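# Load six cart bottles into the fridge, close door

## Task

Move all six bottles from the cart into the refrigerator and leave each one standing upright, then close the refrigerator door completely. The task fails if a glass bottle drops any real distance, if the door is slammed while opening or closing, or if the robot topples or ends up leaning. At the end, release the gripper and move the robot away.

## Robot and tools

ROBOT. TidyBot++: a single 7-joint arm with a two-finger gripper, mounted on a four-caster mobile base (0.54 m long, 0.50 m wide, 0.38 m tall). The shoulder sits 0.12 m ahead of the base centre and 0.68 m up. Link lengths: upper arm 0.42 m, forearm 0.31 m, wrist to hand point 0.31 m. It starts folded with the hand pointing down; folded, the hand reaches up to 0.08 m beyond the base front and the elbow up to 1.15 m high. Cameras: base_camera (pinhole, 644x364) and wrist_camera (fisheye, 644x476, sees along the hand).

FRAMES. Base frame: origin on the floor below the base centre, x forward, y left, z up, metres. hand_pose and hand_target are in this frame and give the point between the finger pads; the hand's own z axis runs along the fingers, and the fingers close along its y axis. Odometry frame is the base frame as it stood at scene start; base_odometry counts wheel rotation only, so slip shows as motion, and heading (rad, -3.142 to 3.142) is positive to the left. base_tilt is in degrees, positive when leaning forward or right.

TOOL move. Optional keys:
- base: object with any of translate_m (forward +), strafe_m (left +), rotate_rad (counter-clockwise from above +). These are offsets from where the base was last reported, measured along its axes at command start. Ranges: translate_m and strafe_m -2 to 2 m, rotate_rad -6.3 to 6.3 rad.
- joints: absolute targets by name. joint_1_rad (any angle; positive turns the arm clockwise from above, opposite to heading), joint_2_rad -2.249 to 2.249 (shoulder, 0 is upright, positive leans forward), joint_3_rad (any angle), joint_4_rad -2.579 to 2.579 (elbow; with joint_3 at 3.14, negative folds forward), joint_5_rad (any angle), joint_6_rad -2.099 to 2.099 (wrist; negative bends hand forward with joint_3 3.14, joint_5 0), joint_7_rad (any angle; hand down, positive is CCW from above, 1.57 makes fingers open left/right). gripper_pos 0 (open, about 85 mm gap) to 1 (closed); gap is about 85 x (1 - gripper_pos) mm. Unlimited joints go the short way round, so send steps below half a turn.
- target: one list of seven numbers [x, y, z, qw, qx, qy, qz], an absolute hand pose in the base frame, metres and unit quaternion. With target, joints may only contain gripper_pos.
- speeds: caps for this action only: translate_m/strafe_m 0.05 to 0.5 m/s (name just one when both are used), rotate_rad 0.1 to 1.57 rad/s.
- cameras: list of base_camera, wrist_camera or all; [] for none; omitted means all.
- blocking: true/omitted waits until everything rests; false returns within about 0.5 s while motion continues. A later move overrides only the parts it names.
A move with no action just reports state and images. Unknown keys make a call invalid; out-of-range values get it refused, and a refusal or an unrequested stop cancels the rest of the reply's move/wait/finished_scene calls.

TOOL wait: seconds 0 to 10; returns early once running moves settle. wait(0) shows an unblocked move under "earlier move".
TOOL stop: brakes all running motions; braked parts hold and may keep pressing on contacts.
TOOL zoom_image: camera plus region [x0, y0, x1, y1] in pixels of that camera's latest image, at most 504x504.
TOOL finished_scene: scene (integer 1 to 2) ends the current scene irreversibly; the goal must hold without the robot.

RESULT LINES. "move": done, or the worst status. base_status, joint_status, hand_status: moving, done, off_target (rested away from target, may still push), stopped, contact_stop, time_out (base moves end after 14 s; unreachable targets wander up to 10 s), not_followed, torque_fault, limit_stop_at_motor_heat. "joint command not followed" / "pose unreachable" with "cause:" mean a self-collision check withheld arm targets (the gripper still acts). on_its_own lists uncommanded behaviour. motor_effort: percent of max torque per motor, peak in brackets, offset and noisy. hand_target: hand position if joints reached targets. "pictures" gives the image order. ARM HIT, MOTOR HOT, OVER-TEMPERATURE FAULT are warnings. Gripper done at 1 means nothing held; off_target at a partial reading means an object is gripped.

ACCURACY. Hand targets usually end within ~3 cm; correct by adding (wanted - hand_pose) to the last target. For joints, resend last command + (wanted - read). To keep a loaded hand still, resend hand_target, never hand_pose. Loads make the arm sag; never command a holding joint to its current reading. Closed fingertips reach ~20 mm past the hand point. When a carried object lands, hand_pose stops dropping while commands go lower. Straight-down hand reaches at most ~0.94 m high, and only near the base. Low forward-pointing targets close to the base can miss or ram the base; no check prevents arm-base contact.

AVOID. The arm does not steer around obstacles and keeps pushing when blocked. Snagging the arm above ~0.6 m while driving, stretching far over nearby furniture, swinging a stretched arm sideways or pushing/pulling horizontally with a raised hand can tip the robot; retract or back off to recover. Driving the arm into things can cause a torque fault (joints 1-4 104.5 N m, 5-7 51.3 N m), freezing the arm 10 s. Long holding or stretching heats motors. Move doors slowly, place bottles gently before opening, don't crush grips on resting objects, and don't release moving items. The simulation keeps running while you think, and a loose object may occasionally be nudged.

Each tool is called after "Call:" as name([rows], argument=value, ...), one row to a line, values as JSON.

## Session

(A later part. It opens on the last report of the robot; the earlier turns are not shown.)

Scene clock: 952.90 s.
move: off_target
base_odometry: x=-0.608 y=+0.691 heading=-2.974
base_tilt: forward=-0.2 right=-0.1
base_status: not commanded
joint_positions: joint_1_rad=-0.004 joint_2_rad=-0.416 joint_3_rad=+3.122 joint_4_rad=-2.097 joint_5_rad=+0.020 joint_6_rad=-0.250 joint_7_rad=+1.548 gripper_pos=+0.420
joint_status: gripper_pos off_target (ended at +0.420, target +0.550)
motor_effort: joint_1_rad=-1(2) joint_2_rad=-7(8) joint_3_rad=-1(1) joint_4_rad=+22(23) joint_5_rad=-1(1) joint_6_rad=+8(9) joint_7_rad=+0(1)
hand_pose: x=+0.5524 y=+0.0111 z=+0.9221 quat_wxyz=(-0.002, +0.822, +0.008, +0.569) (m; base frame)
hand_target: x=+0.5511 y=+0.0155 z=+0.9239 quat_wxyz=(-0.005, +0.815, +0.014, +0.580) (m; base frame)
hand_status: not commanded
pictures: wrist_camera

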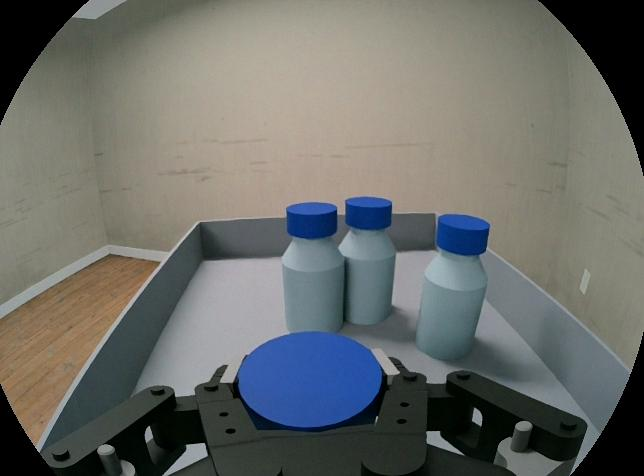

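Call:
move(joints={"joint_2_rad": -0.41, "joint_4_rad": -1.67, "joint_6_rad": -0.635}, cameras=[])

Call:
move(base={"translate_m": -0.55}, cameras=["wrist_camera"])

Call:
move(base={"translate_m": 1.0457, "strafe_m": 1.156, "rotate_rad": 1.271}, joints={"joint_2_rad": -0.02, "joint_4_rad": -1.22, "joint_6_rad": -0.6})

Scene clock: 970.60 s.
move: done
base_odometry: x=-0.608 y=+0.691 heading=-2.974
base_tilt: forward=-0.1 right=-0.1
base_status: not commanded
joint_positions: joint_1_rad=-0.004 joint_2_rad=-0.413 joint_3_rad=+3.122 joint_4_rad=-1.704 joint_5_rad=+0.020 joint_6_rad=-0.618 joint_7_rad=+1.548 gripper_pos=+0.420
joint_status: all done
motor_effort: joint_1_rad=-1(1) joint_2_rad=-11(14) joint_3_rad=+0(1) joint_4_rad=+27(31) joint_5_rad=-1(1) joint_6_rad=+13(15) joint_7_rad=+0(0)
hand_pose: x=+0.5458 y=+0.0098 z=+1.0508 quat_wxyz=(+0.000, +0.816, +0.005, +0.578) (m; base frame)
hand_target: x=+0.5451 y=+0.0189 z=+1.0645 quat_wxyz=(-0.008, +0.812, +0.017, +0.584) (m; base frame)
hand_status: not commanded
pictures: none
No camera images: "cameras" was empty.

Scene clock: 973.17 s.
move: done
base_odometry: x=-0.066 y=+0.783 heading=-2.975
base_tilt: forward=-0.1 right=-0.1
base_status: done
joint_positions: joint_1_rad=-0.004 joint_2_rad=-0.400 joint_3_rad=+3.122 joint_4_rad=-1.703 joint_5_rad=+0.020 joint_6_rad=-0.625 joint_7_rad=+1.548 gripper_pos=+0.420
joint_status: not commanded
motor_effort: joint_1_rad=+0(2) joint_2_rad=-12(15) joint_3_rad=+0(3) joint_4_rad=+27(28) joint_5_rad=-1(2) joint_6_rad=+13(14) joint_7_rad=+0(0)
hand_pose: x=+0.5496 y=+0.0098 z=+1.0437 quat_wxyz=(+0.000, +0.821, +0.005, +0.570) (m; base frame)
hand_target: x=+0.5451 y=+0.0189 z=+1.0645 quat_wxyz=(-0.008, +0.812, +0.017, +0.584) (m; base frame)
hand_status: not commanded
pictures: wrist_camera

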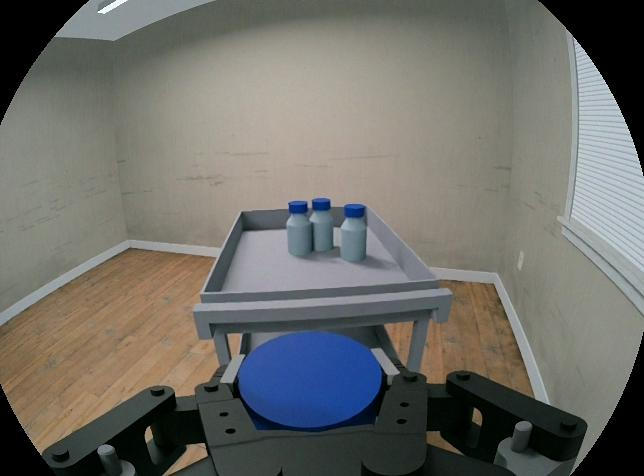

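Scene clock: 977.70 s.
move: done
base_odometry: x=-0.905 y=-0.531 heading=-1.703
base_tilt: forward=-0.1 right=-0.1
base_status: done
joint_positions: joint_1_rad=-0.008 joint_2_rad=+0.005 joint_3_rad=+3.121 joint_4_rad=-1.254 joint_5_rad=+0.019 joint_6_rad=-0.627 joint_7_rad=+1.548 gripper_pos=+0.420
joint_status: all done
motor_effort: joint_1_rad=+0(4) joint_2_rad=-28(34) joint_3_rad=-1(5) joint_4_rad=+27(29) joint_5_rad=-1(3) joint_6_rad=+13(15) joint_7_rad=+0(1)
hand_pose: x=+0.7158 y=+0.0150 z=+1.1027 quat_wxyz=(-0.006, +0.809, +0.005, +0.587) (m; base frame)
hand_target: x=+0.7061 y=+0.0207 z=+1.1457 quat_wxyz=(-0.012, +0.783, +0.015, +0.622) (m; base frame)
hand_status: not commanded
pictures: base_camera, wrist_camera

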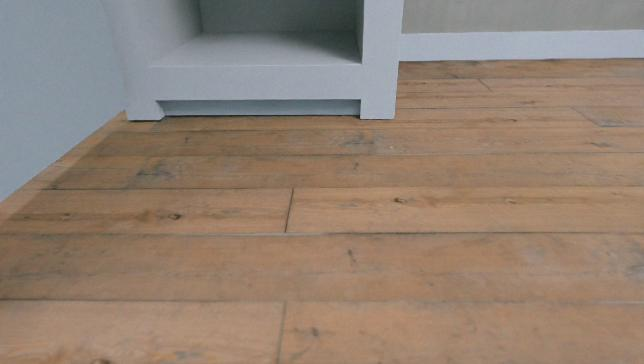

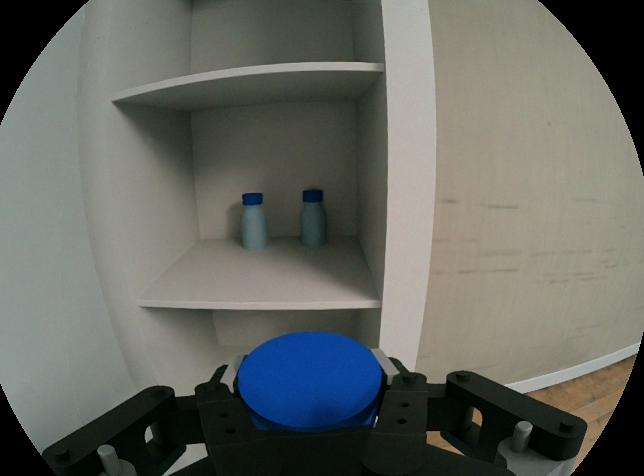

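Call:
move(base={"translate_m": 0.64, "strafe_m": 0.01}, cameras=["wrist_camera"])

Call:
move(joints={"joint_2_rad": -0.02, "joint_4_rad": -1.32, "joint_6_rad": -0.53}, cameras=["wrist_camera"])

Scene clock: 1003.17 s.
move: done
base_odometry: x=-0.980 y=-1.167 heading=-1.704
base_tilt: forward=-0.1 right=-0.1
base_status: done
joint_positions: joint_1_rad=-0.008 joint_2_rad=+0.004 joint_3_rad=+3.121 joint_4_rad=-1.252 joint_5_rad=+0.019 joint_6_rad=-0.627 joint_7_rad=+1.548 gripper_pos=+0.420
joint_status: not commanded
motor_effort: joint_1_rad=-1(1) joint_2_rad=-29(33) joint_3_rad=+0(1) joint_4_rad=+27(28) joint_5_rad=-1(1) joint_6_rad=+12(14) joint_7_rad=+0(0)
hand_pose: x=+0.7155 y=+0.0150 z=+1.1038 quat_wxyz=(-0.006, +0.809, +0.005, +0.588) (m; base frame)
hand_target: x=+0.7061 y=+0.0207 z=+1.1457 quat_wxyz=(-0.012, +0.783, +0.015, +0.622) (m; base frame)
hand_status: not commanded
pictures: wrist_camera

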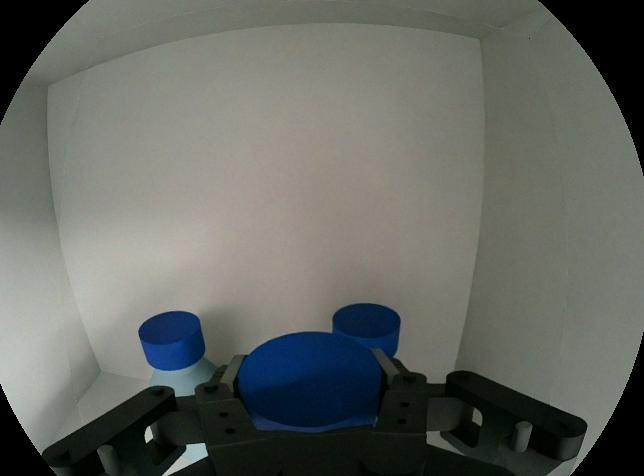

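Scene clock: 1004.07 s.
move: done
base_odometry: x=-0.980 y=-1.167 heading=-1.704
base_tilt: forward=-0.1 right=-0.1
base_status: not commanded
joint_positions: joint_1_rad=-0.008 joint_2_rad=+0.004 joint_3_rad=+3.121 joint_4_rad=-1.330 joint_5_rad=+0.019 joint_6_rad=-0.595 joint_7_rad=+1.548 gripper_pos=+0.420
joint_status: all done
motor_effort: joint_1_rad=+0(1) joint_2_rad=-28(31) joint_3_rad=+0(1) joint_4_rad=+27(30) joint_5_rad=-1(1) joint_6_rad=+12(14) joint_7_rad=+0(1)
hand_pose: x=+0.7174 y=+0.0152 z=+1.0667 quat_wxyz=(-0.006, +0.822, +0.006, +0.569) (m; base frame)
hand_target: x=+0.7138 y=+0.0205 z=+1.1068 quat_wxyz=(-0.011, +0.792, +0.015, +0.610) (m; base frame)
hand_status: not commanded
pictures: wrist_camera

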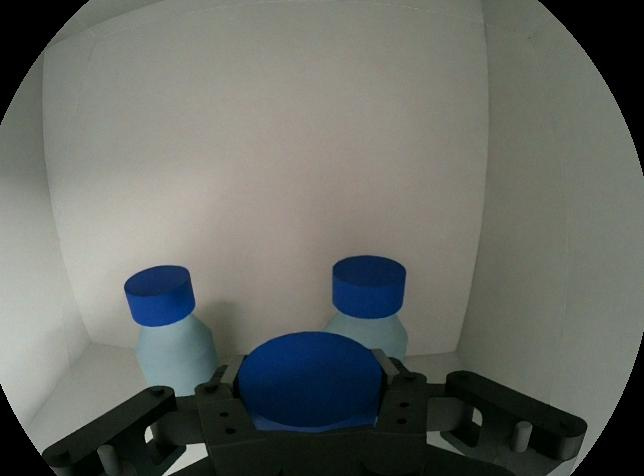

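Call:
move(joints={"joint_4_rad": -1.35, "joint_6_rad": -0.50}, cameras=[])

Scene clock: 1041.17 s.
move: done
base_odometry: x=-0.980 y=-1.167 heading=-1.704
base_tilt: forward=-0.1 right=-0.1
base_status: not commanded
joint_positions: joint_1_rad=-0.008 joint_2_rad=+0.004 joint_3_rad=+3.121 joint_4_rad=-1.356 joint_5_rad=+0.019 joint_6_rad=-0.566 joint_7_rad=+1.548 gripper_pos=+0.420
joint_status: all done
motor_effort: joint_1_rad=+0(1) joint_2_rad=-28(30) joint_3_rad=+0(1) joint_4_rad=+27(29) joint_5_rad=-1(1) joint_6_rad=+12(14) joint_7_rad=+0(0)
hand_pose: x=+0.7196 y=+0.0155 z=+1.0599 quat_wxyz=(-0.006, +0.821, +0.006, +0.571) (m; base frame)
hand_target: x=+0.7162 y=+0.0204 z=+1.0977 quat_wxyz=(-0.011, +0.792, +0.014, +0.610) (m; base frame)
hand_status: not commanded
pictures: none
No camera images: "cameras" was empty.

Call:
move(joints={"joint_4_rad": -1.365, "joint_6_rad": -0.485}, cameras=[])

Call:
move(joints={"joint_4_rad": -1.38, "joint_6_rad": -0.47}, cameras=[])

Call:
move(joints={"joint_4_rad": -1.395, "joint_6_rad": -0.455}, cameras=["wrist_camera"])

Scene clock: 1048.03 s.
move: done
base_odometry: x=-0.980 y=-1.167 heading=-1.704
base_tilt: forward=-0.1 right=-0.1
base_status: not commanded
joint_positions: joint_1_rad=-0.008 joint_2_rad=+0.004 joint_3_rad=+3.121 joint_4_rad=-1.369 joint_5_rad=+0.019 joint_6_rad=-0.551 joint_7_rad=+1.548 gripper_pos=+0.420
joint_status: all done
motor_effort: joint_1_rad=+0(1) joint_2_rad=-29(30) joint_3_rad=-1(1) joint_4_rad=+27(28) joint_5_rad=-1(1) joint_6_rad=+12(13) joint_7_rad=+0(1)
hand_pose: x=+0.7206 y=+0.0156 z=+1.0562 quat_wxyz=(-0.006, +0.821, +0.006, +0.571) (m; base frame)
hand_target: x=+0.7173 y=+0.0203 z=+1.0931 quat_wxyz=(-0.011, +0.792, +0.014, +0.610) (m; base frame)
hand_status: not commanded
pictures: none
No camera images: "cameras" was empty.

Scene clock: 1048.60 s.
move: done
base_odometry: x=-0.980 y=-1.167 heading=-1.704
base_tilt: forward=-0.1 right=-0.1
base_status: not commanded
joint_positions: joint_1_rad=-0.008 joint_2_rad=+0.004 joint_3_rad=+3.121 joint_4_rad=-1.384 joint_5_rad=+0.019 joint_6_rad=-0.537 joint_7_rad=+1.548 gripper_pos=+0.420
joint_status: all done
motor_effort: joint_1_rad=+0(1) joint_2_rad=-29(30) joint_3_rad=+0(1) joint_4_rad=+27(28) joint_5_rad=-1(1) joint_6_rad=+12(13) joint_7_rad=+0(0)
hand_pose: x=+0.7215 y=+0.0157 z=+1.0518 quat_wxyz=(-0.006, +0.820, +0.006, +0.572) (m; base frame)
hand_target: x=+0.7183 y=+0.0203 z=+1.0885 quat_wxyz=(-0.011, +0.792, +0.014, +0.610) (m; base frame)
hand_status: not commanded
pictures: none
No camera images: "cameras" was empty.

Scene clock: 1049.17 s.
move: done
base_odometry: x=-0.980 y=-1.167 heading=-1.704
base_tilt: forward=-0.1 right=-0.1
base_status: not commanded
joint_positions: joint_1_rad=-0.008 joint_2_rad=+0.004 joint_3_rad=+3.121 joint_4_rad=-1.394 joint_5_rad=+0.019 joint_6_rad=-0.518 joint_7_rad=+1.548 gripper_pos=+0.420
joint_status: all done
motor_effort: joint_1_rad=-1(1) joint_2_rad=-29(30) joint_3_rad=+0(1) joint_4_rad=+27(28) joint_5_rad=-1(1) joint_6_rad=+12(13) joint_7_rad=+0(0)
hand_pose: x=+0.7230 y=+0.0158 z=+1.0513 quat_wxyz=(-0.006, +0.818, +0.007, +0.575) (m; base frame)
hand_target: x=+0.7193 y=+0.0202 z=+1.0839 quat_wxyz=(-0.011, +0.792, +0.014, +0.610) (m; base frame)
hand_status: not commanded
pictures: wrist_camera

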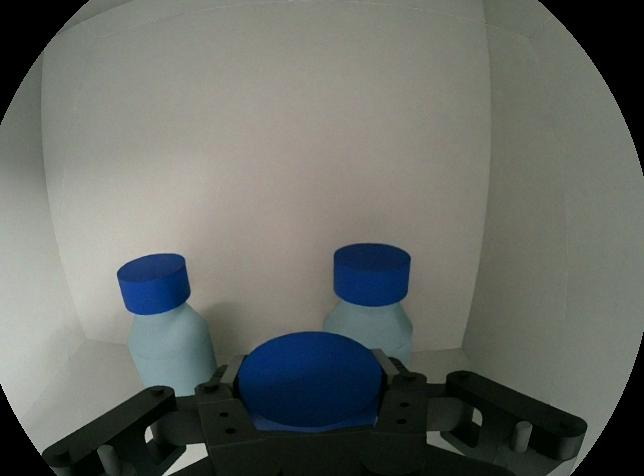

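Call:
move(joints={"joint_4_rad": -1.385, "joint_6_rad": -0.465}, cameras=[])

Call:
move(joints={"gripper_pos": 0.2}, cameras=["wrist_camera"])

Call:
move(base={"translate_m": -0.15}, speeds={"translate_m": 0.2}, cameras=["wrist_camera"])

Scene clock: 1059.67 s.
move: done
base_odometry: x=-0.980 y=-1.167 heading=-1.704
base_tilt: forward=-0.1 right=-0.1
base_status: not commanded
joint_positions: joint_1_rad=-0.008 joint_2_rad=+0.004 joint_3_rad=+3.121 joint_4_rad=-1.394 joint_5_rad=+0.019 joint_6_rad=-0.518 joint_7_rad=+1.548 gripper_pos=+0.420
joint_status: all done
motor_effort: joint_1_rad=-1(1) joint_2_rad=-28(29) joint_3_rad=+0(1) joint_4_rad=+27(27) joint_5_rad=-1(1) joint_6_rad=+13(13) joint_7_rad=+0(0)
hand_pose: x=+0.7230 y=+0.0158 z=+1.0513 quat_wxyz=(-0.006, +0.818, +0.007, +0.575) (m; base frame)
hand_target: x=+0.7186 y=+0.0203 z=+1.0870 quat_wxyz=(-0.011, +0.792, +0.014, +0.610) (m; base frame)
hand_status: not commanded
pictures: none
No camera images: "cameras" was empty.

Scene clock: 1060.50 s.
move: done
base_odometry: x=-0.980 y=-1.167 heading=-1.704
base_tilt: forward=-0.1 right=-0.1
base_status: not commanded
joint_positions: joint_1_rad=-0.008 joint_2_rad=-0.008 joint_3_rad=+3.121 joint_4_rad=-1.385 joint_5_rad=+0.019 joint_6_rad=-0.498 joint_7_rad=+1.548 gripper_pos=+0.200
joint_status: all done
motor_effort: joint_1_rad=+0(1) joint_2_rad=-23(28) joint_3_rad=-1(1) joint_4_rad=+22(27) joint_5_rad=-1(1) joint_6_rad=+9(12) joint_7_rad=+0(1)
hand_pose: x=+0.7205 y=+0.0159 z=+1.0701 quat_wxyz=(-0.006, +0.806, +0.007, +0.592) (m; base frame)
hand_target: x=+0.7186 y=+0.0203 z=+1.0870 quat_wxyz=(-0.011, +0.792, +0.014, +0.610) (m; base frame)
hand_status: not commanded
pictures: wrist_camera

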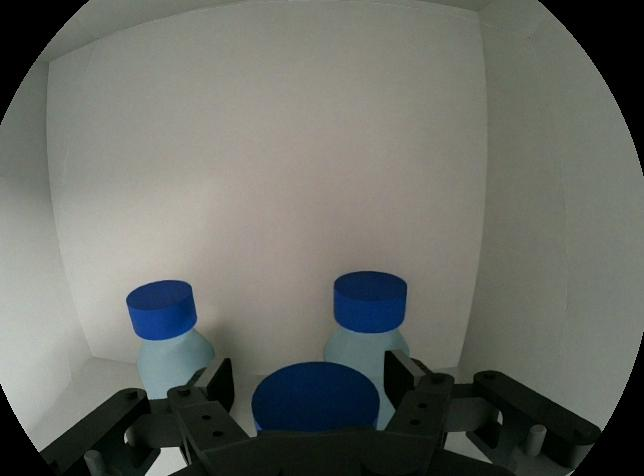

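Scene clock: 1062.03 s.
move: done
base_odometry: x=-0.960 y=-1.018 heading=-1.704
base_tilt: forward=-0.1 right=-0.1
base_status: done
joint_positions: joint_1_rad=-0.008 joint_2_rad=-0.018 joint_3_rad=+3.121 joint_4_rad=-1.385 joint_5_rad=+0.019 joint_6_rad=-0.498 joint_7_rad=+1.548 gripper_pos=+0.200
joint_status: not commanded
motor_effort: joint_1_rad=+0(2) joint_2_rad=-23(27) joint_3_rad=+0(2) joint_4_rad=+22(23) joint_5_rad=-1(1) joint_6_rad=+8(9) joint_7_rad=+0(0)
hand_pose: x=+0.7168 y=+0.0158 z=+1.0758 quat_wxyz=(-0.006, +0.803, +0.007, +0.596) (m; base frame)
hand_target: x=+0.7186 y=+0.0203 z=+1.0870 quat_wxyz=(-0.011, +0.792, +0.014, +0.610) (m; base frame)
hand_status: not commanded
pictures: wrist_camera

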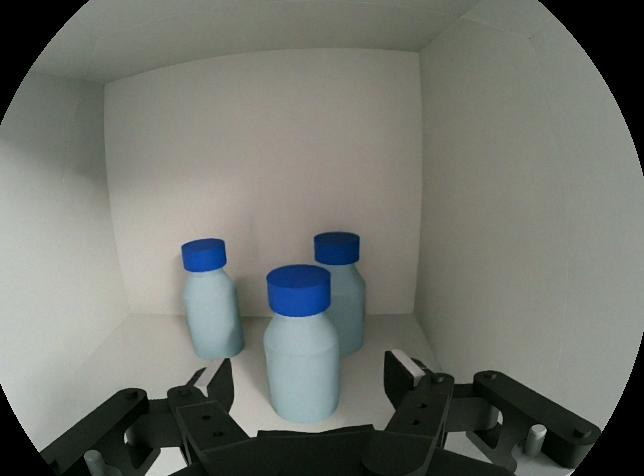

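Call:
move(base={"translate_m": -0.6}, cameras=["wrist_camera"])

Call:
move(base={"translate_m": -1.381, "strafe_m": 0.439, "rotate_rad": -1.271}, joints={"joint_1_rad": -0.005, "joint_2_rad": -0.41, "joint_3_rad": 3.12, "joint_4_rad": -1.67, "joint_6_rad": -0.635, "gripper_pos": 0.13})

Scene clock: 1098.17 s.
move: done
base_odometry: x=-0.880 y=-0.423 heading=-1.704
base_tilt: forward=-0.1 right=-0.1
base_status: done
joint_positions: joint_1_rad=-0.008 joint_2_rad=-0.019 joint_3_rad=+3.121 joint_4_rad=-1.385 joint_5_rad=+0.019 joint_6_rad=-0.498 joint_7_rad=+1.548 gripper_pos=+0.200
joint_status: not commanded
motor_effort: joint_1_rad=+0(1) joint_2_rad=-23(27) joint_3_rad=+0(1) joint_4_rad=+22(23) joint_5_rad=-1(1) joint_6_rad=+9(10) joint_7_rad=+0(1)
hand_pose: x=+0.7164 y=+0.0158 z=+1.0764 quat_wxyz=(-0.006, +0.803, +0.007, +0.596) (m; base frame)
hand_target: x=+0.7186 y=+0.0203 z=+1.0870 quat_wxyz=(-0.011, +0.792, +0.014, +0.610) (m; base frame)
hand_status: not commanded
pictures: wrist_camera

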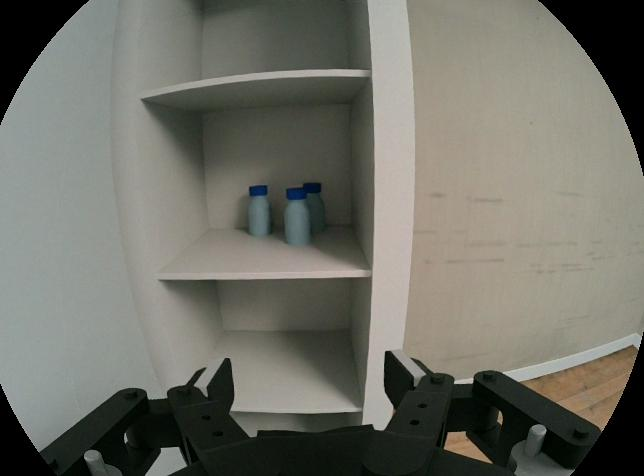

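Scene clock: 1102.57 s.
move: done
base_odometry: x=-0.262 y=+0.888 heading=-2.975
base_tilt: forward=-0.1 right=-0.1
base_status: done
joint_positions: joint_1_rad=-0.008 joint_2_rad=-0.398 joint_3_rad=+3.120 joint_4_rad=-1.646 joint_5_rad=+0.019 joint_6_rad=-0.594 joint_7_rad=+1.548 gripper_pos=+0.130
joint_status: all done
motor_effort: joint_1_rad=-1(3) joint_2_rad=-8(28) joint_3_rad=+0(3) joint_4_rad=+22(24) joint_5_rad=-1(2) joint_6_rad=+9(10) joint_7_rad=+0(1)
hand_pose: x=+0.5534 y=+0.0133 z=+1.0860 quat_wxyz=(-0.003, +0.796, +0.008, +0.605) (m; base frame)
hand_target: x=+0.5451 y=+0.0189 z=+1.0645 quat_wxyz=(-0.008, +0.812, +0.017, +0.584) (m; base frame)
hand_status: not commanded
pictures: base_camera, wrist_camera

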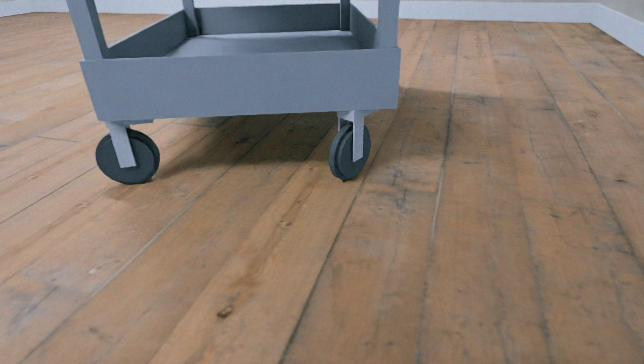

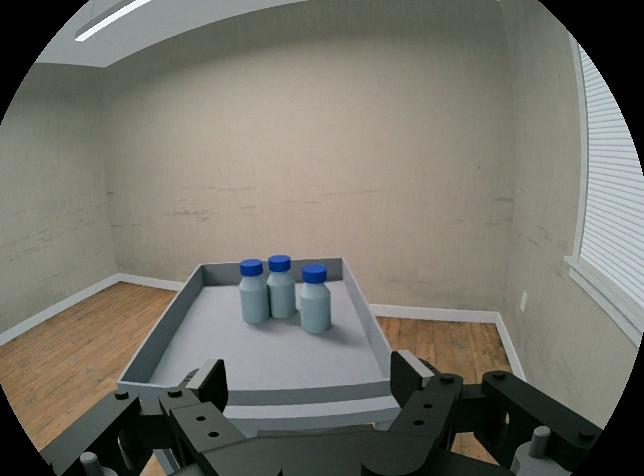

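Call:
move(joints={"joint_2_rad": -0.03, "joint_4_rad": -1.837, "joint_6_rad": -0.10}, cameras=["wrist_camera"])

Call:
move(base={"translate_m": 0.24}, speeds={"translate_m": 0.25})

Scene clock: 1119.30 s.
move: done
base_odometry: x=-0.262 y=+0.888 heading=-2.975
base_tilt: forward=-0.1 right=-0.1
base_status: not commanded
joint_positions: joint_1_rad=-0.008 joint_2_rad=-0.041 joint_3_rad=+3.120 joint_4_rad=-1.819 joint_5_rad=+0.019 joint_6_rad=-0.146 joint_7_rad=+1.548 gripper_pos=+0.130
joint_status: all done
motor_effort: joint_1_rad=-1(1) joint_2_rad=-22(25) joint_3_rad=+0(1) joint_4_rad=+22(25) joint_5_rad=-1(1) joint_6_rad=+9(9) joint_7_rad=+0(1)
hand_pose: x=+0.7009 y=+0.0177 z=+0.9303 quat_wxyz=(-0.008, +0.820, +0.010, +0.572) (m; base frame)
hand_target: x=+0.7054 y=+0.0177 z=+0.9261 quat_wxyz=(-0.008, +0.815, +0.011, +0.579) (m; base frame)
hand_status: not commanded
pictures: wrist_camera

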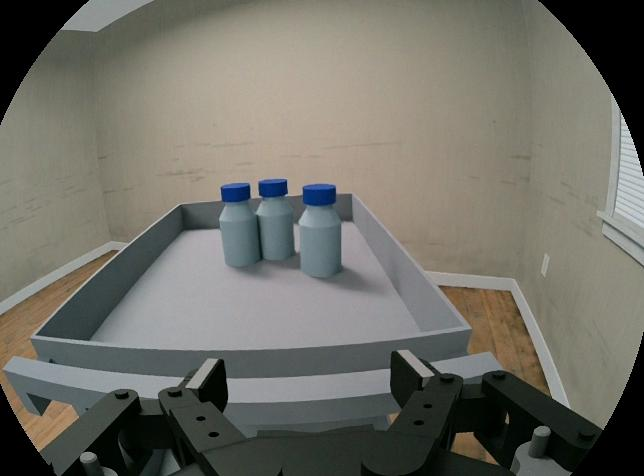

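Scene clock: 1121.13 s.
move: done
base_odometry: x=-0.499 y=+0.848 heading=-2.976
base_tilt: forward=-0.1 right=-0.1
base_status: done
joint_positions: joint_1_rad=-0.008 joint_2_rad=-0.040 joint_3_rad=+3.120 joint_4_rad=-1.819 joint_5_rad=+0.019 joint_6_rad=-0.142 joint_7_rad=+1.548 gripper_pos=+0.130
joint_status: not commanded
motor_effort: joint_1_rad=-1(1) joint_2_rad=-21(25) joint_3_rad=+0(1) joint_4_rad=+22(23) joint_5_rad=-1(1) joint_6_rad=+9(9) joint_7_rad=+0(1)
hand_pose: x=+0.7017 y=+0.0178 z=+0.9305 quat_wxyz=(-0.008, +0.819, +0.010, +0.573) (m; base frame)
hand_target: x=+0.7054 y=+0.0177 z=+0.9261 quat_wxyz=(-0.008, +0.815, +0.011, +0.579) (m; base frame)
hand_status: not commanded
pictures: base_camera, wrist_camera

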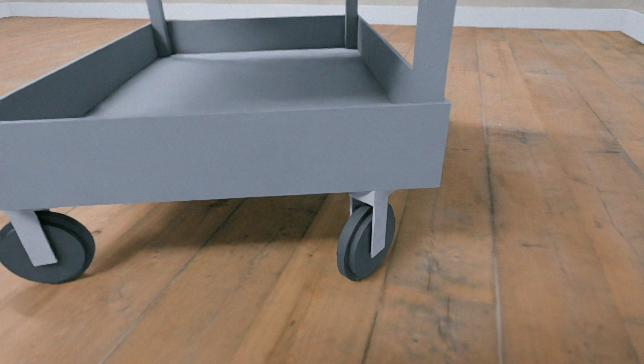

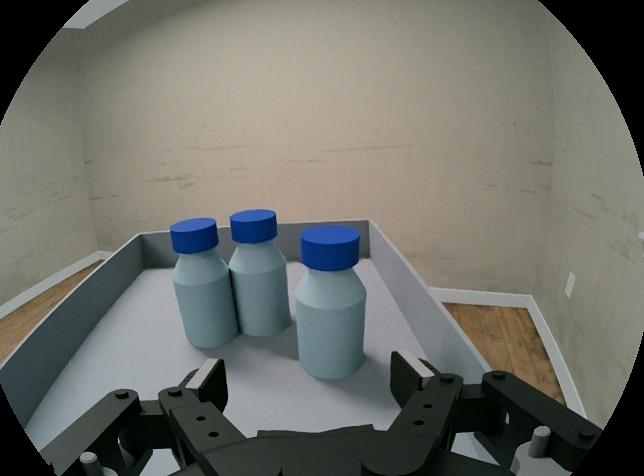

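Call:
move(base={"translate_m": 0.1, "strafe_m": -0.02}, speeds={"translate_m": 0.2}, joints={"joint_4_rad": -1.862, "joint_6_rad": -0.077})

Scene clock: 1130.73 s.
move: done
base_odometry: x=-0.601 y=+0.851 heading=-2.975
base_tilt: forward=-0.1 right=-0.1
base_status: done
joint_positions: joint_1_rad=-0.008 joint_2_rad=-0.039 joint_3_rad=+3.120 joint_4_rad=-1.844 joint_5_rad=+0.019 joint_6_rad=-0.116 joint_7_rad=+1.548 gripper_pos=+0.130
joint_status: all done
motor_effort: joint_1_rad=+0(1) joint_2_rad=-22(24) joint_3_rad=+0(1) joint_4_rad=+22(23) joint_5_rad=-1(1) joint_6_rad=+8(10) joint_7_rad=+0(0)
hand_pose: x=+0.7003 y=+0.0179 z=+0.9224 quat_wxyz=(-0.008, +0.820, +0.010, +0.573) (m; base frame)
hand_target: x=+0.7032 y=+0.0175 z=+0.9179 quat_wxyz=(-0.008, +0.816, +0.011, +0.578) (m; base frame)
hand_status: not commanded
pictures: base_camera, wrist_camera

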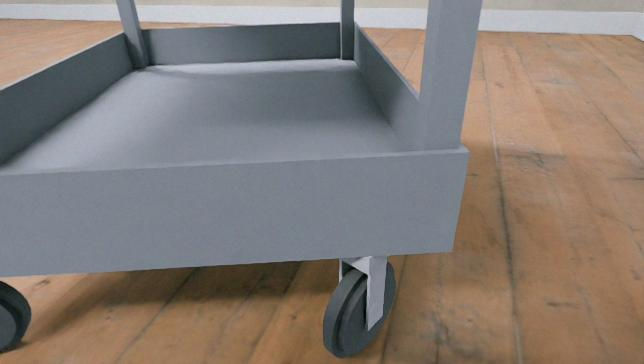

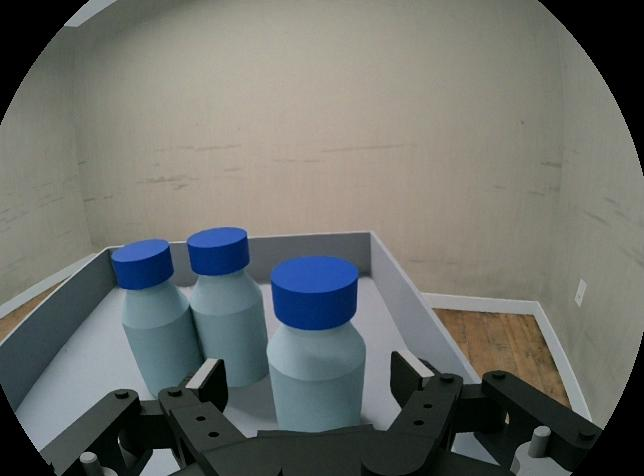

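Call:
move(base={"translate_m": 0.09, "strafe_m": -0.004}, speeds={"translate_m": 0.15})

Scene clock: 1137.93 s.
move: done
base_odometry: x=-0.691 y=+0.840 heading=-2.975
base_tilt: forward=-0.1 right=-0.1
base_status: done
joint_positions: joint_1_rad=-0.008 joint_2_rad=-0.038 joint_3_rad=+3.120 joint_4_rad=-1.844 joint_5_rad=+0.019 joint_6_rad=-0.116 joint_7_rad=+1.548 gripper_pos=+0.130
joint_status: not commanded
motor_effort: joint_1_rad=-1(1) joint_2_rad=-22(25) joint_3_rad=+0(1) joint_4_rad=+22(23) joint_5_rad=-1(1) joint_6_rad=+9(10) joint_7_rad=+0(0)
hand_pose: x=+0.7005 y=+0.0179 z=+0.9220 quat_wxyz=(-0.008, +0.820, +0.010, +0.573) (m; base frame)
hand_target: x=+0.7032 y=+0.0175 z=+0.9179 quat_wxyz=(-0.008, +0.816, +0.011, +0.578) (m; base frame)
hand_status: not commanded
pictures: base_camera, wrist_camera

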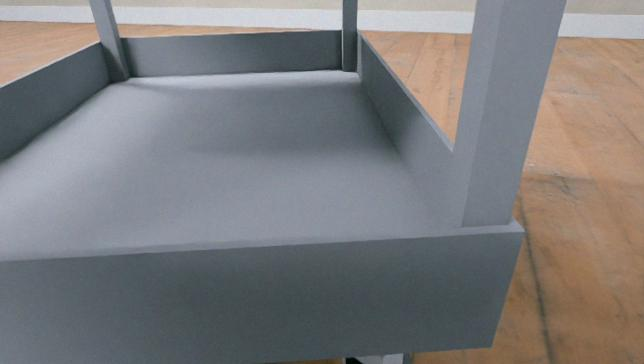

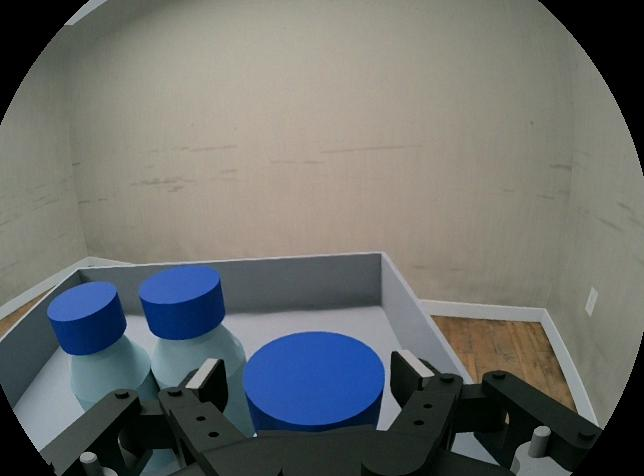

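Call:
move(base={"translate_m": 0.008}, speeds={"translate_m": 0.1}, cameras=[])

Call:
move(joints={"gripper_pos": 0.55}, cameras=["wrist_camera"])

Scene clock: 1143.87 s.
move: done
base_odometry: x=-0.699 y=+0.839 heading=-2.976
base_tilt: forward=-0.1 right=-0.1
base_status: done
joint_positions: joint_1_rad=-0.008 joint_2_rad=-0.036 joint_3_rad=+3.120 joint_4_rad=-1.844 joint_5_rad=+0.019 joint_6_rad=-0.116 joint_7_rad=+1.548 gripper_pos=+0.130
joint_status: not commanded
motor_effort: joint_1_rad=-1(1) joint_2_rad=-21(26) joint_3_rad=+0(1) joint_4_rad=+22(23) joint_5_rad=-1(1) joint_6_rad=+8(9) joint_7_rad=+0(0)
hand_pose: x=+0.7010 y=+0.0179 z=+0.9208 quat_wxyz=(-0.008, +0.820, +0.010, +0.572) (m; base frame)
hand_target: x=+0.7032 y=+0.0175 z=+0.9179 quat_wxyz=(-0.008, +0.816, +0.011, +0.578) (m; base frame)
hand_status: not commanded
pictures: none
No camera images: "cameras" was empty.

Scene clock: 1144.63 s.
move: off_target
base_odometry: x=-0.699 y=+0.839 heading=-2.976
base_tilt: forward=-0.1 right=-0.1
base_status: not commanded
joint_positions: joint_1_rad=-0.008 joint_2_rad=-0.036 joint_3_rad=+3.120 joint_4_rad=-1.844 joint_5_rad=+0.019 joint_6_rad=-0.115 joint_7_rad=+1.548 gripper_pos=+0.419
joint_status: gripper_pos off_target (ended at +0.419, target +0.550)
motor_effort: joint_1_rad=-1(2) joint_2_rad=-21(22) joint_3_rad=-1(2) joint_4_rad=+22(22) joint_5_rad=-1(1) joint_6_rad=+9(10) joint_7_rad=+0(0)
hand_pose: x=+0.7011 y=+0.0178 z=+0.9210 quat_wxyz=(-0.008, +0.820, +0.010, +0.572) (m; base frame)
hand_target: x=+0.7032 y=+0.0175 z=+0.9179 quat_wxyz=(-0.008, +0.816, +0.011, +0.578) (m; base frame)
hand_status: not commanded
pictures: wrist_camera

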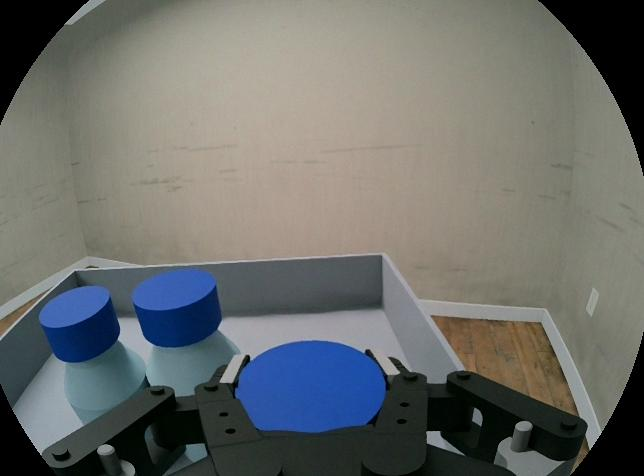

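Call:
move(joints={"joint_4_rad": -1.40, "joint_6_rad": -0.55}, cameras=["wrist_camera"])

Call:
move(base={"translate_m": -0.6})

Scene clock: 1197.10 s.
move: done
base_odometry: x=-0.699 y=+0.839 heading=-2.976
base_tilt: forward=-0.1 right=-0.1
base_status: not commanded
joint_positions: joint_1_rad=-0.008 joint_2_rad=-0.020 joint_3_rad=+3.120 joint_4_rad=-1.433 joint_5_rad=+0.019 joint_6_rad=-0.532 joint_7_rad=+1.548 gripper_pos=+0.419
joint_status: all done
motor_effort: joint_1_rad=+0(1) joint_2_rad=-28(31) joint_3_rad=-1(1) joint_4_rad=+27(30) joint_5_rad=-1(1) joint_6_rad=+12(14) joint_7_rad=+0(0)
hand_pose: x=+0.7104 y=+0.0157 z=+1.0383 quat_wxyz=(-0.006, +0.826, +0.007, +0.564) (m; base frame)
hand_target: x=+0.7063 y=+0.0205 z=+1.0586 quat_wxyz=(-0.011, +0.819, +0.015, +0.573) (m; base frame)
hand_status: not commanded
pictures: wrist_camera

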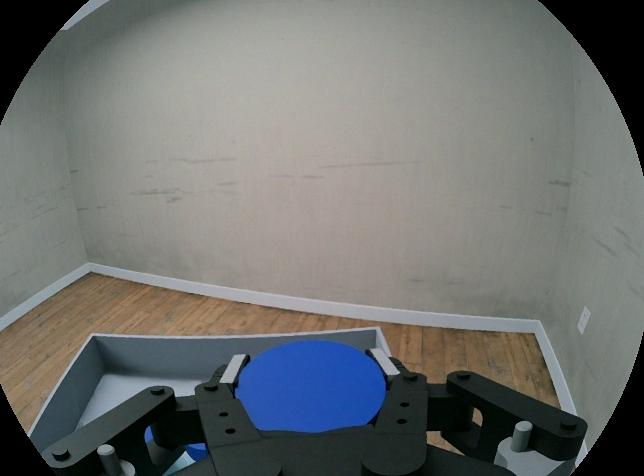

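Scene clock: 1199.73 s.
move: done
base_odometry: x=-0.107 y=+0.938 heading=-2.975
base_tilt: forward=-0.1 right=-0.1
base_status: done
joint_positions: joint_1_rad=-0.008 joint_2_rad=-0.013 joint_3_rad=+3.120 joint_4_rad=-1.431 joint_5_rad=+0.019 joint_6_rad=-0.539 joint_7_rad=+1.548 gripper_pos=+0.419
joint_status: not commanded
motor_effort: joint_1_rad=-1(2) joint_2_rad=-28(33) joint_3_rad=+0(2) joint_4_rad=+27(28) joint_5_rad=-1(1) joint_6_rad=+12(13) joint_7_rad=+0(0)
hand_pose: x=+0.7121 y=+0.0156 z=+1.0331 quat_wxyz=(-0.006, +0.830, +0.007, +0.558) (m; base frame)
hand_target: x=+0.7063 y=+0.0205 z=+1.0586 quat_wxyz=(-0.011, +0.819, +0.015, +0.573) (m; base frame)
hand_status: not commanded
pictures: base_camera, wrist_camera

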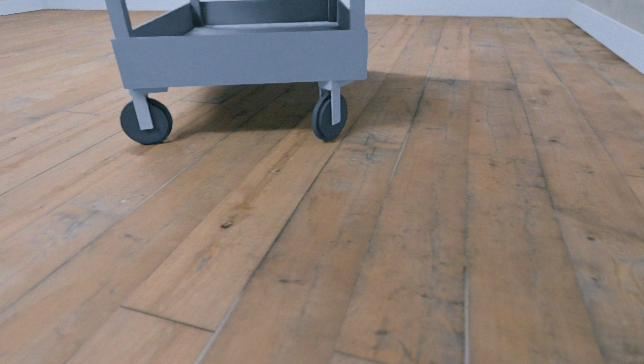

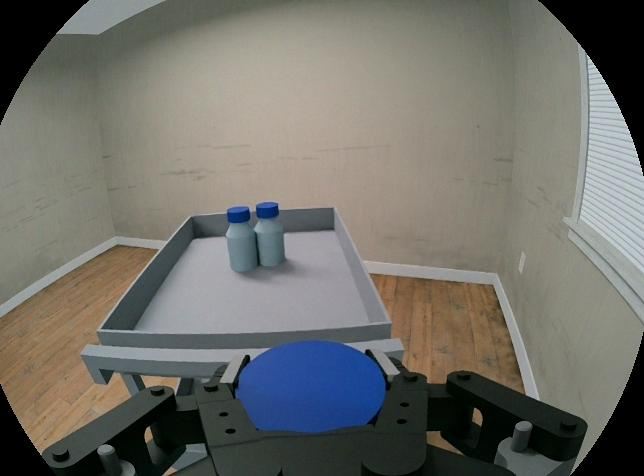

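Call:
move(base={"translate_m": 0.913, "strafe_m": 1.342, "rotate_rad": 1.272}, joints={"joint_2_rad": -0.41, "joint_4_rad": -1.67, "joint_6_rad": -0.635})

Call:
move(joints={"joint_2_rad": -0.02, "joint_4_rad": -1.22, "joint_6_rad": -0.6}, cameras=["wrist_camera"])

Scene clock: 1230.23 s.
move: done
base_odometry: x=-0.785 y=-0.536 heading=-1.703
base_tilt: forward=-0.1 right=-0.1
base_status: done
joint_positions: joint_1_rad=+0.000 joint_2_rad=-0.383 joint_3_rad=+3.123 joint_4_rad=-1.672 joint_5_rad=+0.019 joint_6_rad=-0.621 joint_7_rad=+1.548 gripper_pos=+0.419
joint_status: all done
motor_effort: joint_1_rad=+0(5) joint_2_rad=-12(31) joint_3_rad=+0(5) joint_4_rad=+27(28) joint_5_rad=-1(3) joint_6_rad=+12(13) joint_7_rad=+0(1)
hand_pose: x=+0.5570 y=+0.0079 z=+1.0560 quat_wxyz=(+0.000, +0.816, +0.003, +0.578) (m; base frame)
hand_target: x=+0.5451 y=+0.0189 z=+1.0645 quat_wxyz=(-0.008, +0.812, +0.017, +0.584) (m; base frame)
hand_status: not commanded
pictures: base_camera, wrist_camera

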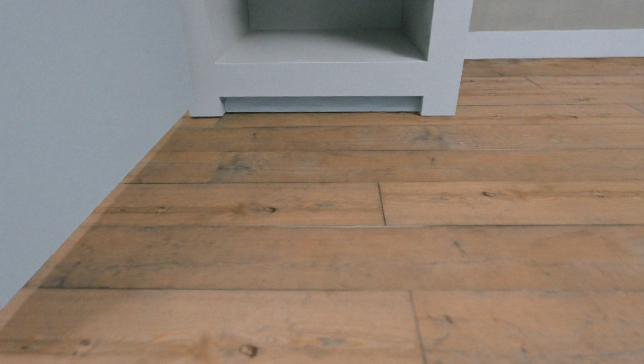

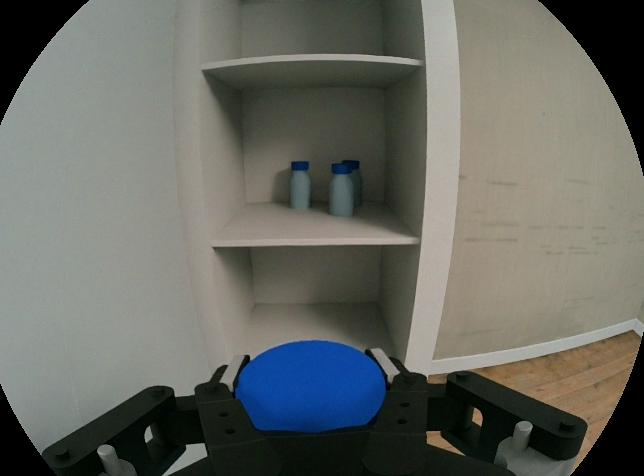

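Scene clock: 1231.87 s.
move: done
base_odometry: x=-0.785 y=-0.536 heading=-1.703
base_tilt: forward=-0.1 right=-0.1
base_status: not commanded
joint_positions: joint_1_rad=+0.000 joint_2_rad=-0.011 joint_3_rad=+3.123 joint_4_rad=-1.257 joint_5_rad=+0.019 joint_6_rad=-0.622 joint_7_rad=+1.548 gripper_pos=+0.419
joint_status: all done
motor_effort: joint_1_rad=+0(1) joint_2_rad=-27(30) joint_3_rad=+0(1) joint_4_rad=+27(29) joint_5_rad=-1(1) joint_6_rad=+13(15) joint_7_rad=+0(0)
hand_pose: x=+0.7096 y=+0.0088 z=+1.1122 quat_wxyz=(-0.003, +0.804, +0.001, +0.595) (m; base frame)
hand_target: x=+0.7061 y=+0.0207 z=+1.1457 quat_wxyz=(-0.012, +0.783, +0.015, +0.622) (m; base frame)
hand_status: not commanded
pictures: wrist_camera

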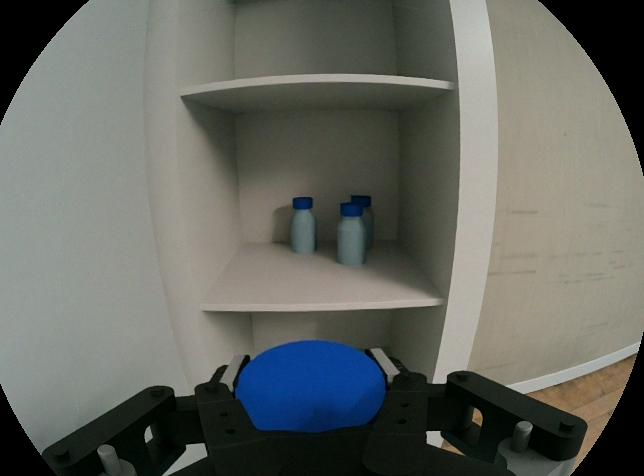

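Call:
move(base={"translate_m": 0.45, "strafe_m": 0.005}, speeds={"translate_m": 0.35}, cameras=["wrist_camera"])

Scene clock: 1241.63 s.
move: done
base_odometry: x=-0.840 y=-0.983 heading=-1.703
base_tilt: forward=-0.1 right=-0.1
base_status: done
joint_positions: joint_1_rad=+0.000 joint_2_rad=-0.005 joint_3_rad=+3.123 joint_4_rad=-1.253 joint_5_rad=+0.019 joint_6_rad=-0.622 joint_7_rad=+1.548 gripper_pos=+0.419
joint_status: not commanded
motor_effort: joint_1_rad=-1(1) joint_2_rad=-28(31) joint_3_rad=+0(1) joint_4_rad=+27(27) joint_5_rad=-1(1) joint_6_rad=+12(13) joint_7_rad=+0(1)
hand_pose: x=+0.7121 y=+0.0088 z=+1.1111 quat_wxyz=(-0.003, +0.804, +0.001, +0.594) (m; base frame)
hand_target: x=+0.7061 y=+0.0207 z=+1.1457 quat_wxyz=(-0.012, +0.783, +0.015, +0.622) (m; base frame)
hand_status: not commanded
pictures: wrist_camera

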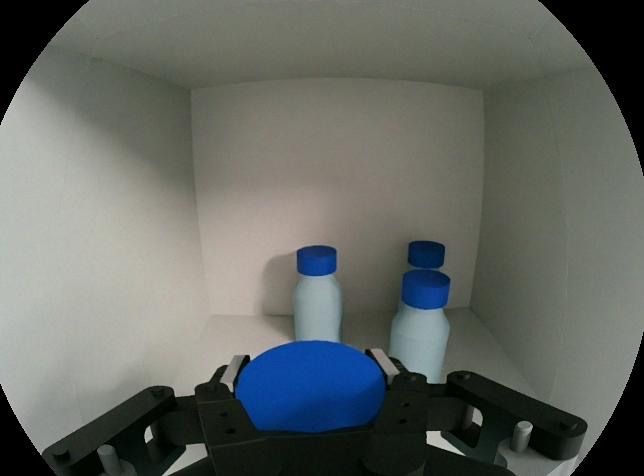

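Call:
move(base={"translate_m": 0.195}, speeds={"translate_m": 0.25}, joints={"joint_4_rad": -1.34, "joint_6_rad": -0.51}, cameras=["wrist_camera"])

Call:
move(joints={"joint_4_rad": -1.37, "joint_6_rad": -0.48}, cameras=[])

Scene clock: 1251.37 s.
move: done
base_odometry: x=-0.866 y=-1.177 heading=-1.704
base_tilt: forward=-0.1 right=-0.1
base_status: done
joint_positions: joint_1_rad=+0.000 joint_2_rad=-0.001 joint_3_rad=+3.123 joint_4_rad=-1.348 joint_5_rad=+0.019 joint_6_rad=-0.574 joint_7_rad=+1.548 gripper_pos=+0.419
joint_status: all done
motor_effort: joint_1_rad=-1(1) joint_2_rad=-29(32) joint_3_rad=+0(1) joint_4_rad=+27(30) joint_5_rad=-1(1) joint_6_rad=+12(14) joint_7_rad=+0(0)
hand_pose: x=+0.7171 y=+0.0091 z=+1.0655 quat_wxyz=(-0.003, +0.819, +0.002, +0.573) (m; base frame)
hand_target: x=+0.7154 y=+0.0204 z=+1.1007 quat_wxyz=(-0.011, +0.792, +0.014, +0.610) (m; base frame)
hand_status: not commanded
pictures: wrist_camera

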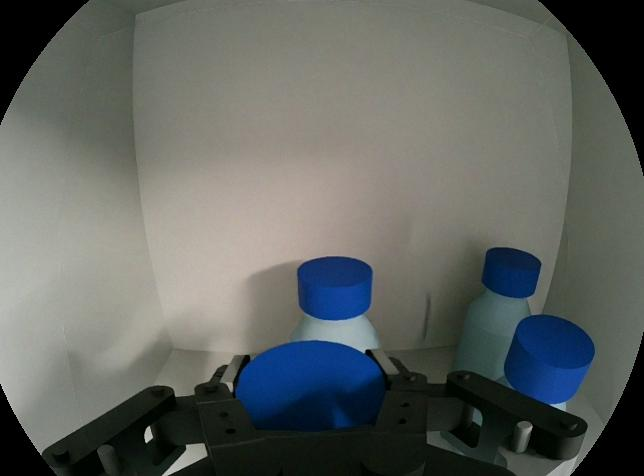

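Scene clock: 1252.03 s.
move: done
base_odometry: x=-0.866 y=-1.177 heading=-1.704
base_tilt: forward=-0.1 right=-0.1
base_status: not commanded
joint_positions: joint_1_rad=+0.000 joint_2_rad=-0.001 joint_3_rad=+3.123 joint_4_rad=-1.375 joint_5_rad=+0.019 joint_6_rad=-0.544 joint_7_rad=+1.548 gripper_pos=+0.419
joint_status: all done
motor_effort: joint_1_rad=+0(1) joint_2_rad=-28(30) joint_3_rad=+0(1) joint_4_rad=+27(28) joint_5_rad=-1(1) joint_6_rad=+12(13) joint_7_rad=+0(1)
hand_pose: x=+0.7192 y=+0.0093 z=+1.0582 quat_wxyz=(-0.003, +0.819, +0.002, +0.574) (m; base frame)
hand_target: x=+0.7176 y=+0.0203 z=+1.0916 quat_wxyz=(-0.011, +0.792, +0.014, +0.610) (m; base frame)
hand_status: not commanded
pictures: none
No camera images: "cameras" was empty.

Call:
move(joints={"joint_4_rad": -1.385, "joint_6_rad": -0.465}, cameras=[])

Call:
move(joints={"joint_4_rad": -1.40, "joint_6_rad": -0.45}, cameras=[])

Call:
move(joints={"joint_4_rad": -1.41, "joint_6_rad": -0.44}, cameras=["wrist_camera"])

Scene clock: 1262.90 s.
move: done
base_odometry: x=-0.866 y=-1.177 heading=-1.704
base_tilt: forward=-0.1 right=-0.1
base_status: not commanded
joint_positions: joint_1_rad=+0.000 joint_2_rad=-0.001 joint_3_rad=+3.123 joint_4_rad=-1.388 joint_5_rad=+0.019 joint_6_rad=-0.530 joint_7_rad=+1.548 gripper_pos=+0.419
joint_status: all done
motor_effort: joint_1_rad=+0(1) joint_2_rad=-28(30) joint_3_rad=-1(1) joint_4_rad=+27(28) joint_5_rad=-1(1) joint_6_rad=+13(13) joint_7_rad=+0(0)
hand_pose: x=+0.7201 y=+0.0094 z=+1.0544 quat_wxyz=(-0.003, +0.818, +0.002, +0.575) (m; base frame)
hand_target: x=+0.7186 y=+0.0203 z=+1.0870 quat_wxyz=(-0.011, +0.792, +0.014, +0.610) (m; base frame)
hand_status: not commanded
pictures: none
No camera images: "cameras" was empty.

Scene clock: 1263.47 s.
move: done
base_odometry: x=-0.866 y=-1.177 heading=-1.704
base_tilt: forward=-0.1 right=-0.1
base_status: not commanded
joint_positions: joint_1_rad=+0.000 joint_2_rad=-0.001 joint_3_rad=+3.123 joint_4_rad=-1.400 joint_5_rad=+0.019 joint_6_rad=-0.512 joint_7_rad=+1.548 gripper_pos=+0.419
joint_status: all done
motor_effort: joint_1_rad=+0(1) joint_2_rad=-28(29) joint_3_rad=+0(1) joint_4_rad=+27(28) joint_5_rad=-1(1) joint_6_rad=+12(13) joint_7_rad=+0(0)
hand_pose: x=+0.7213 y=+0.0095 z=+1.0525 quat_wxyz=(-0.003, +0.817, +0.002, +0.577) (m; base frame)
hand_target: x=+0.7196 y=+0.0202 z=+1.0823 quat_wxyz=(-0.011, +0.792, +0.014, +0.610) (m; base frame)
hand_status: not commanded
pictures: none
No camera images: "cameras" was empty.

Scene clock: 1263.97 s.
move: done
base_odometry: x=-0.866 y=-1.177 heading=-1.704
base_tilt: forward=-0.1 right=-0.1
base_status: not commanded
joint_positions: joint_1_rad=+0.000 joint_2_rad=-0.001 joint_3_rad=+3.123 joint_4_rad=-1.406 joint_5_rad=+0.019 joint_6_rad=-0.500 joint_7_rad=+1.548 gripper_pos=+0.419
joint_status: all done
motor_effort: joint_1_rad=+0(1) joint_2_rad=-28(29) joint_3_rad=-1(1) joint_4_rad=+27(27) joint_5_rad=-1(1) joint_6_rad=+12(13) joint_7_rad=+0(0)
hand_pose: x=+0.7223 y=+0.0096 z=+1.0527 quat_wxyz=(-0.003, +0.815, +0.002, +0.580) (m; base frame)
hand_target: x=+0.7201 y=+0.0202 z=+1.0792 quat_wxyz=(-0.011, +0.792, +0.014, +0.610) (m; base frame)
hand_status: not commanded
pictures: wrist_camera

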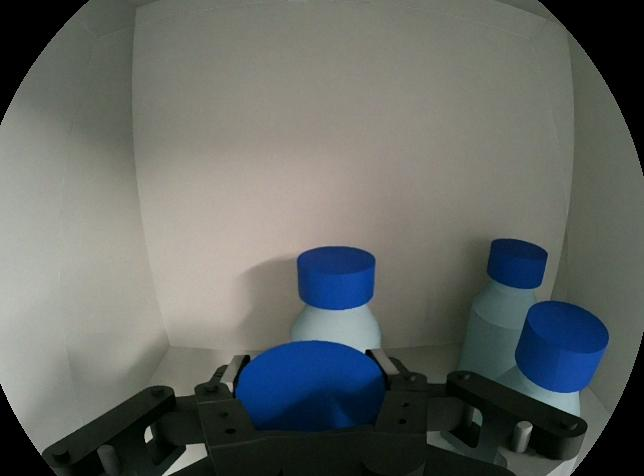

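Contact. Release.

Call:
move(joints={"joint_4_rad": -1.40, "joint_6_rad": -0.45}, cameras=[])

Call:
move(joints={"gripper_pos": 0.2}, cameras=["wrist_camera"])

Call:
move(base={"translate_m": -0.15}, speeds={"translate_m": 0.2}, cameras=["wrist_camera"])

Scene clock: 1270.87 s.
move: done
base_odometry: x=-0.866 y=-1.177 heading=-1.704
base_tilt: forward=-0.1 right=-0.1
base_status: not commanded
joint_positions: joint_1_rad=+0.000 joint_2_rad=-0.001 joint_3_rad=+3.123 joint_4_rad=-1.406 joint_5_rad=+0.019 joint_6_rad=-0.500 joint_7_rad=+1.548 gripper_pos=+0.419
joint_status: all done
motor_effort: joint_1_rad=+0(1) joint_2_rad=-27(28) joint_3_rad=+0(1) joint_4_rad=+26(27) joint_5_rad=-1(1) joint_6_rad=+11(12) joint_7_rad=+0(0)
hand_pose: x=+0.7223 y=+0.0096 z=+1.0527 quat_wxyz=(-0.003, +0.815, +0.002, +0.580) (m; base frame)
hand_target: x=+0.7196 y=+0.0202 z=+1.0823 quat_wxyz=(-0.011, +0.792, +0.014, +0.610) (m; base frame)
hand_status: not commanded
pictures: none
No camera images: "cameras" was empty.

Scene clock: 1271.63 s.
move: done
base_odometry: x=-0.866 y=-1.177 heading=-1.704
base_tilt: forward=-0.1 right=-0.1
base_status: not commanded
joint_positions: joint_1_rad=+0.000 joint_2_rad=-0.008 joint_3_rad=+3.123 joint_4_rad=-1.400 joint_5_rad=+0.019 joint_6_rad=-0.484 joint_7_rad=+1.548 gripper_pos=+0.200
joint_status: all done
motor_effort: joint_1_rad=+0(1) joint_2_rad=-23(28) joint_3_rad=-1(1) joint_4_rad=+22(26) joint_5_rad=-1(1) joint_6_rad=+9(12) joint_7_rad=+0(1)
hand_pose: x=+0.7214 y=+0.0097 z=+1.0653 quat_wxyz=(-0.003, +0.806, +0.003, +0.592) (m; base frame)
hand_target: x=+0.7196 y=+0.0202 z=+1.0823 quat_wxyz=(-0.011, +0.792, +0.014, +0.610) (m; base frame)
hand_status: not commanded
pictures: wrist_camera

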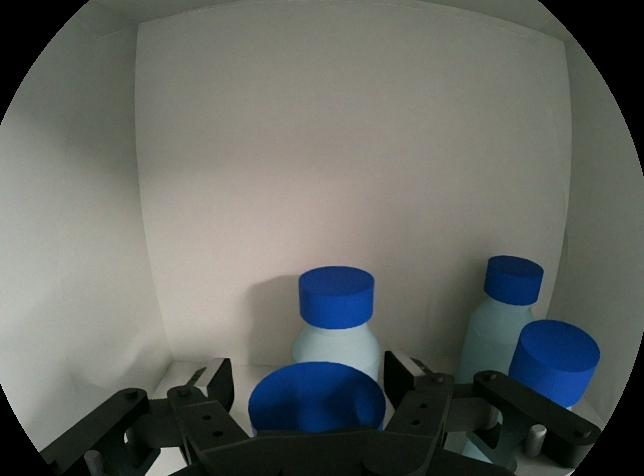

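Scene clock: 1273.13 s.
move: done
base_odometry: x=-0.846 y=-1.028 heading=-1.704
base_tilt: forward=-0.1 right=-0.1
base_status: done
joint_positions: joint_1_rad=+0.000 joint_2_rad=-0.015 joint_3_rad=+3.123 joint_4_rad=-1.400 joint_5_rad=+0.019 joint_6_rad=-0.484 joint_7_rad=+1.548 gripper_pos=+0.200
joint_status: not commanded
motor_effort: joint_1_rad=-1(2) joint_2_rad=-23(28) joint_3_rad=+0(1) joint_4_rad=+23(23) joint_5_rad=-1(1) joint_6_rad=+9(10) joint_7_rad=+0(0)
hand_pose: x=+0.7190 y=+0.0097 z=+1.0692 quat_wxyz=(-0.003, +0.804, +0.003, +0.594) (m; base frame)
hand_target: x=+0.7196 y=+0.0202 z=+1.0823 quat_wxyz=(-0.011, +0.792, +0.014, +0.610) (m; base frame)
hand_status: not commanded
pictures: wrist_camera

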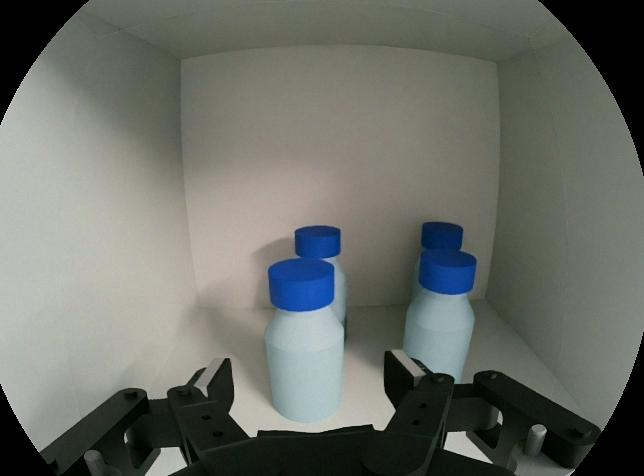

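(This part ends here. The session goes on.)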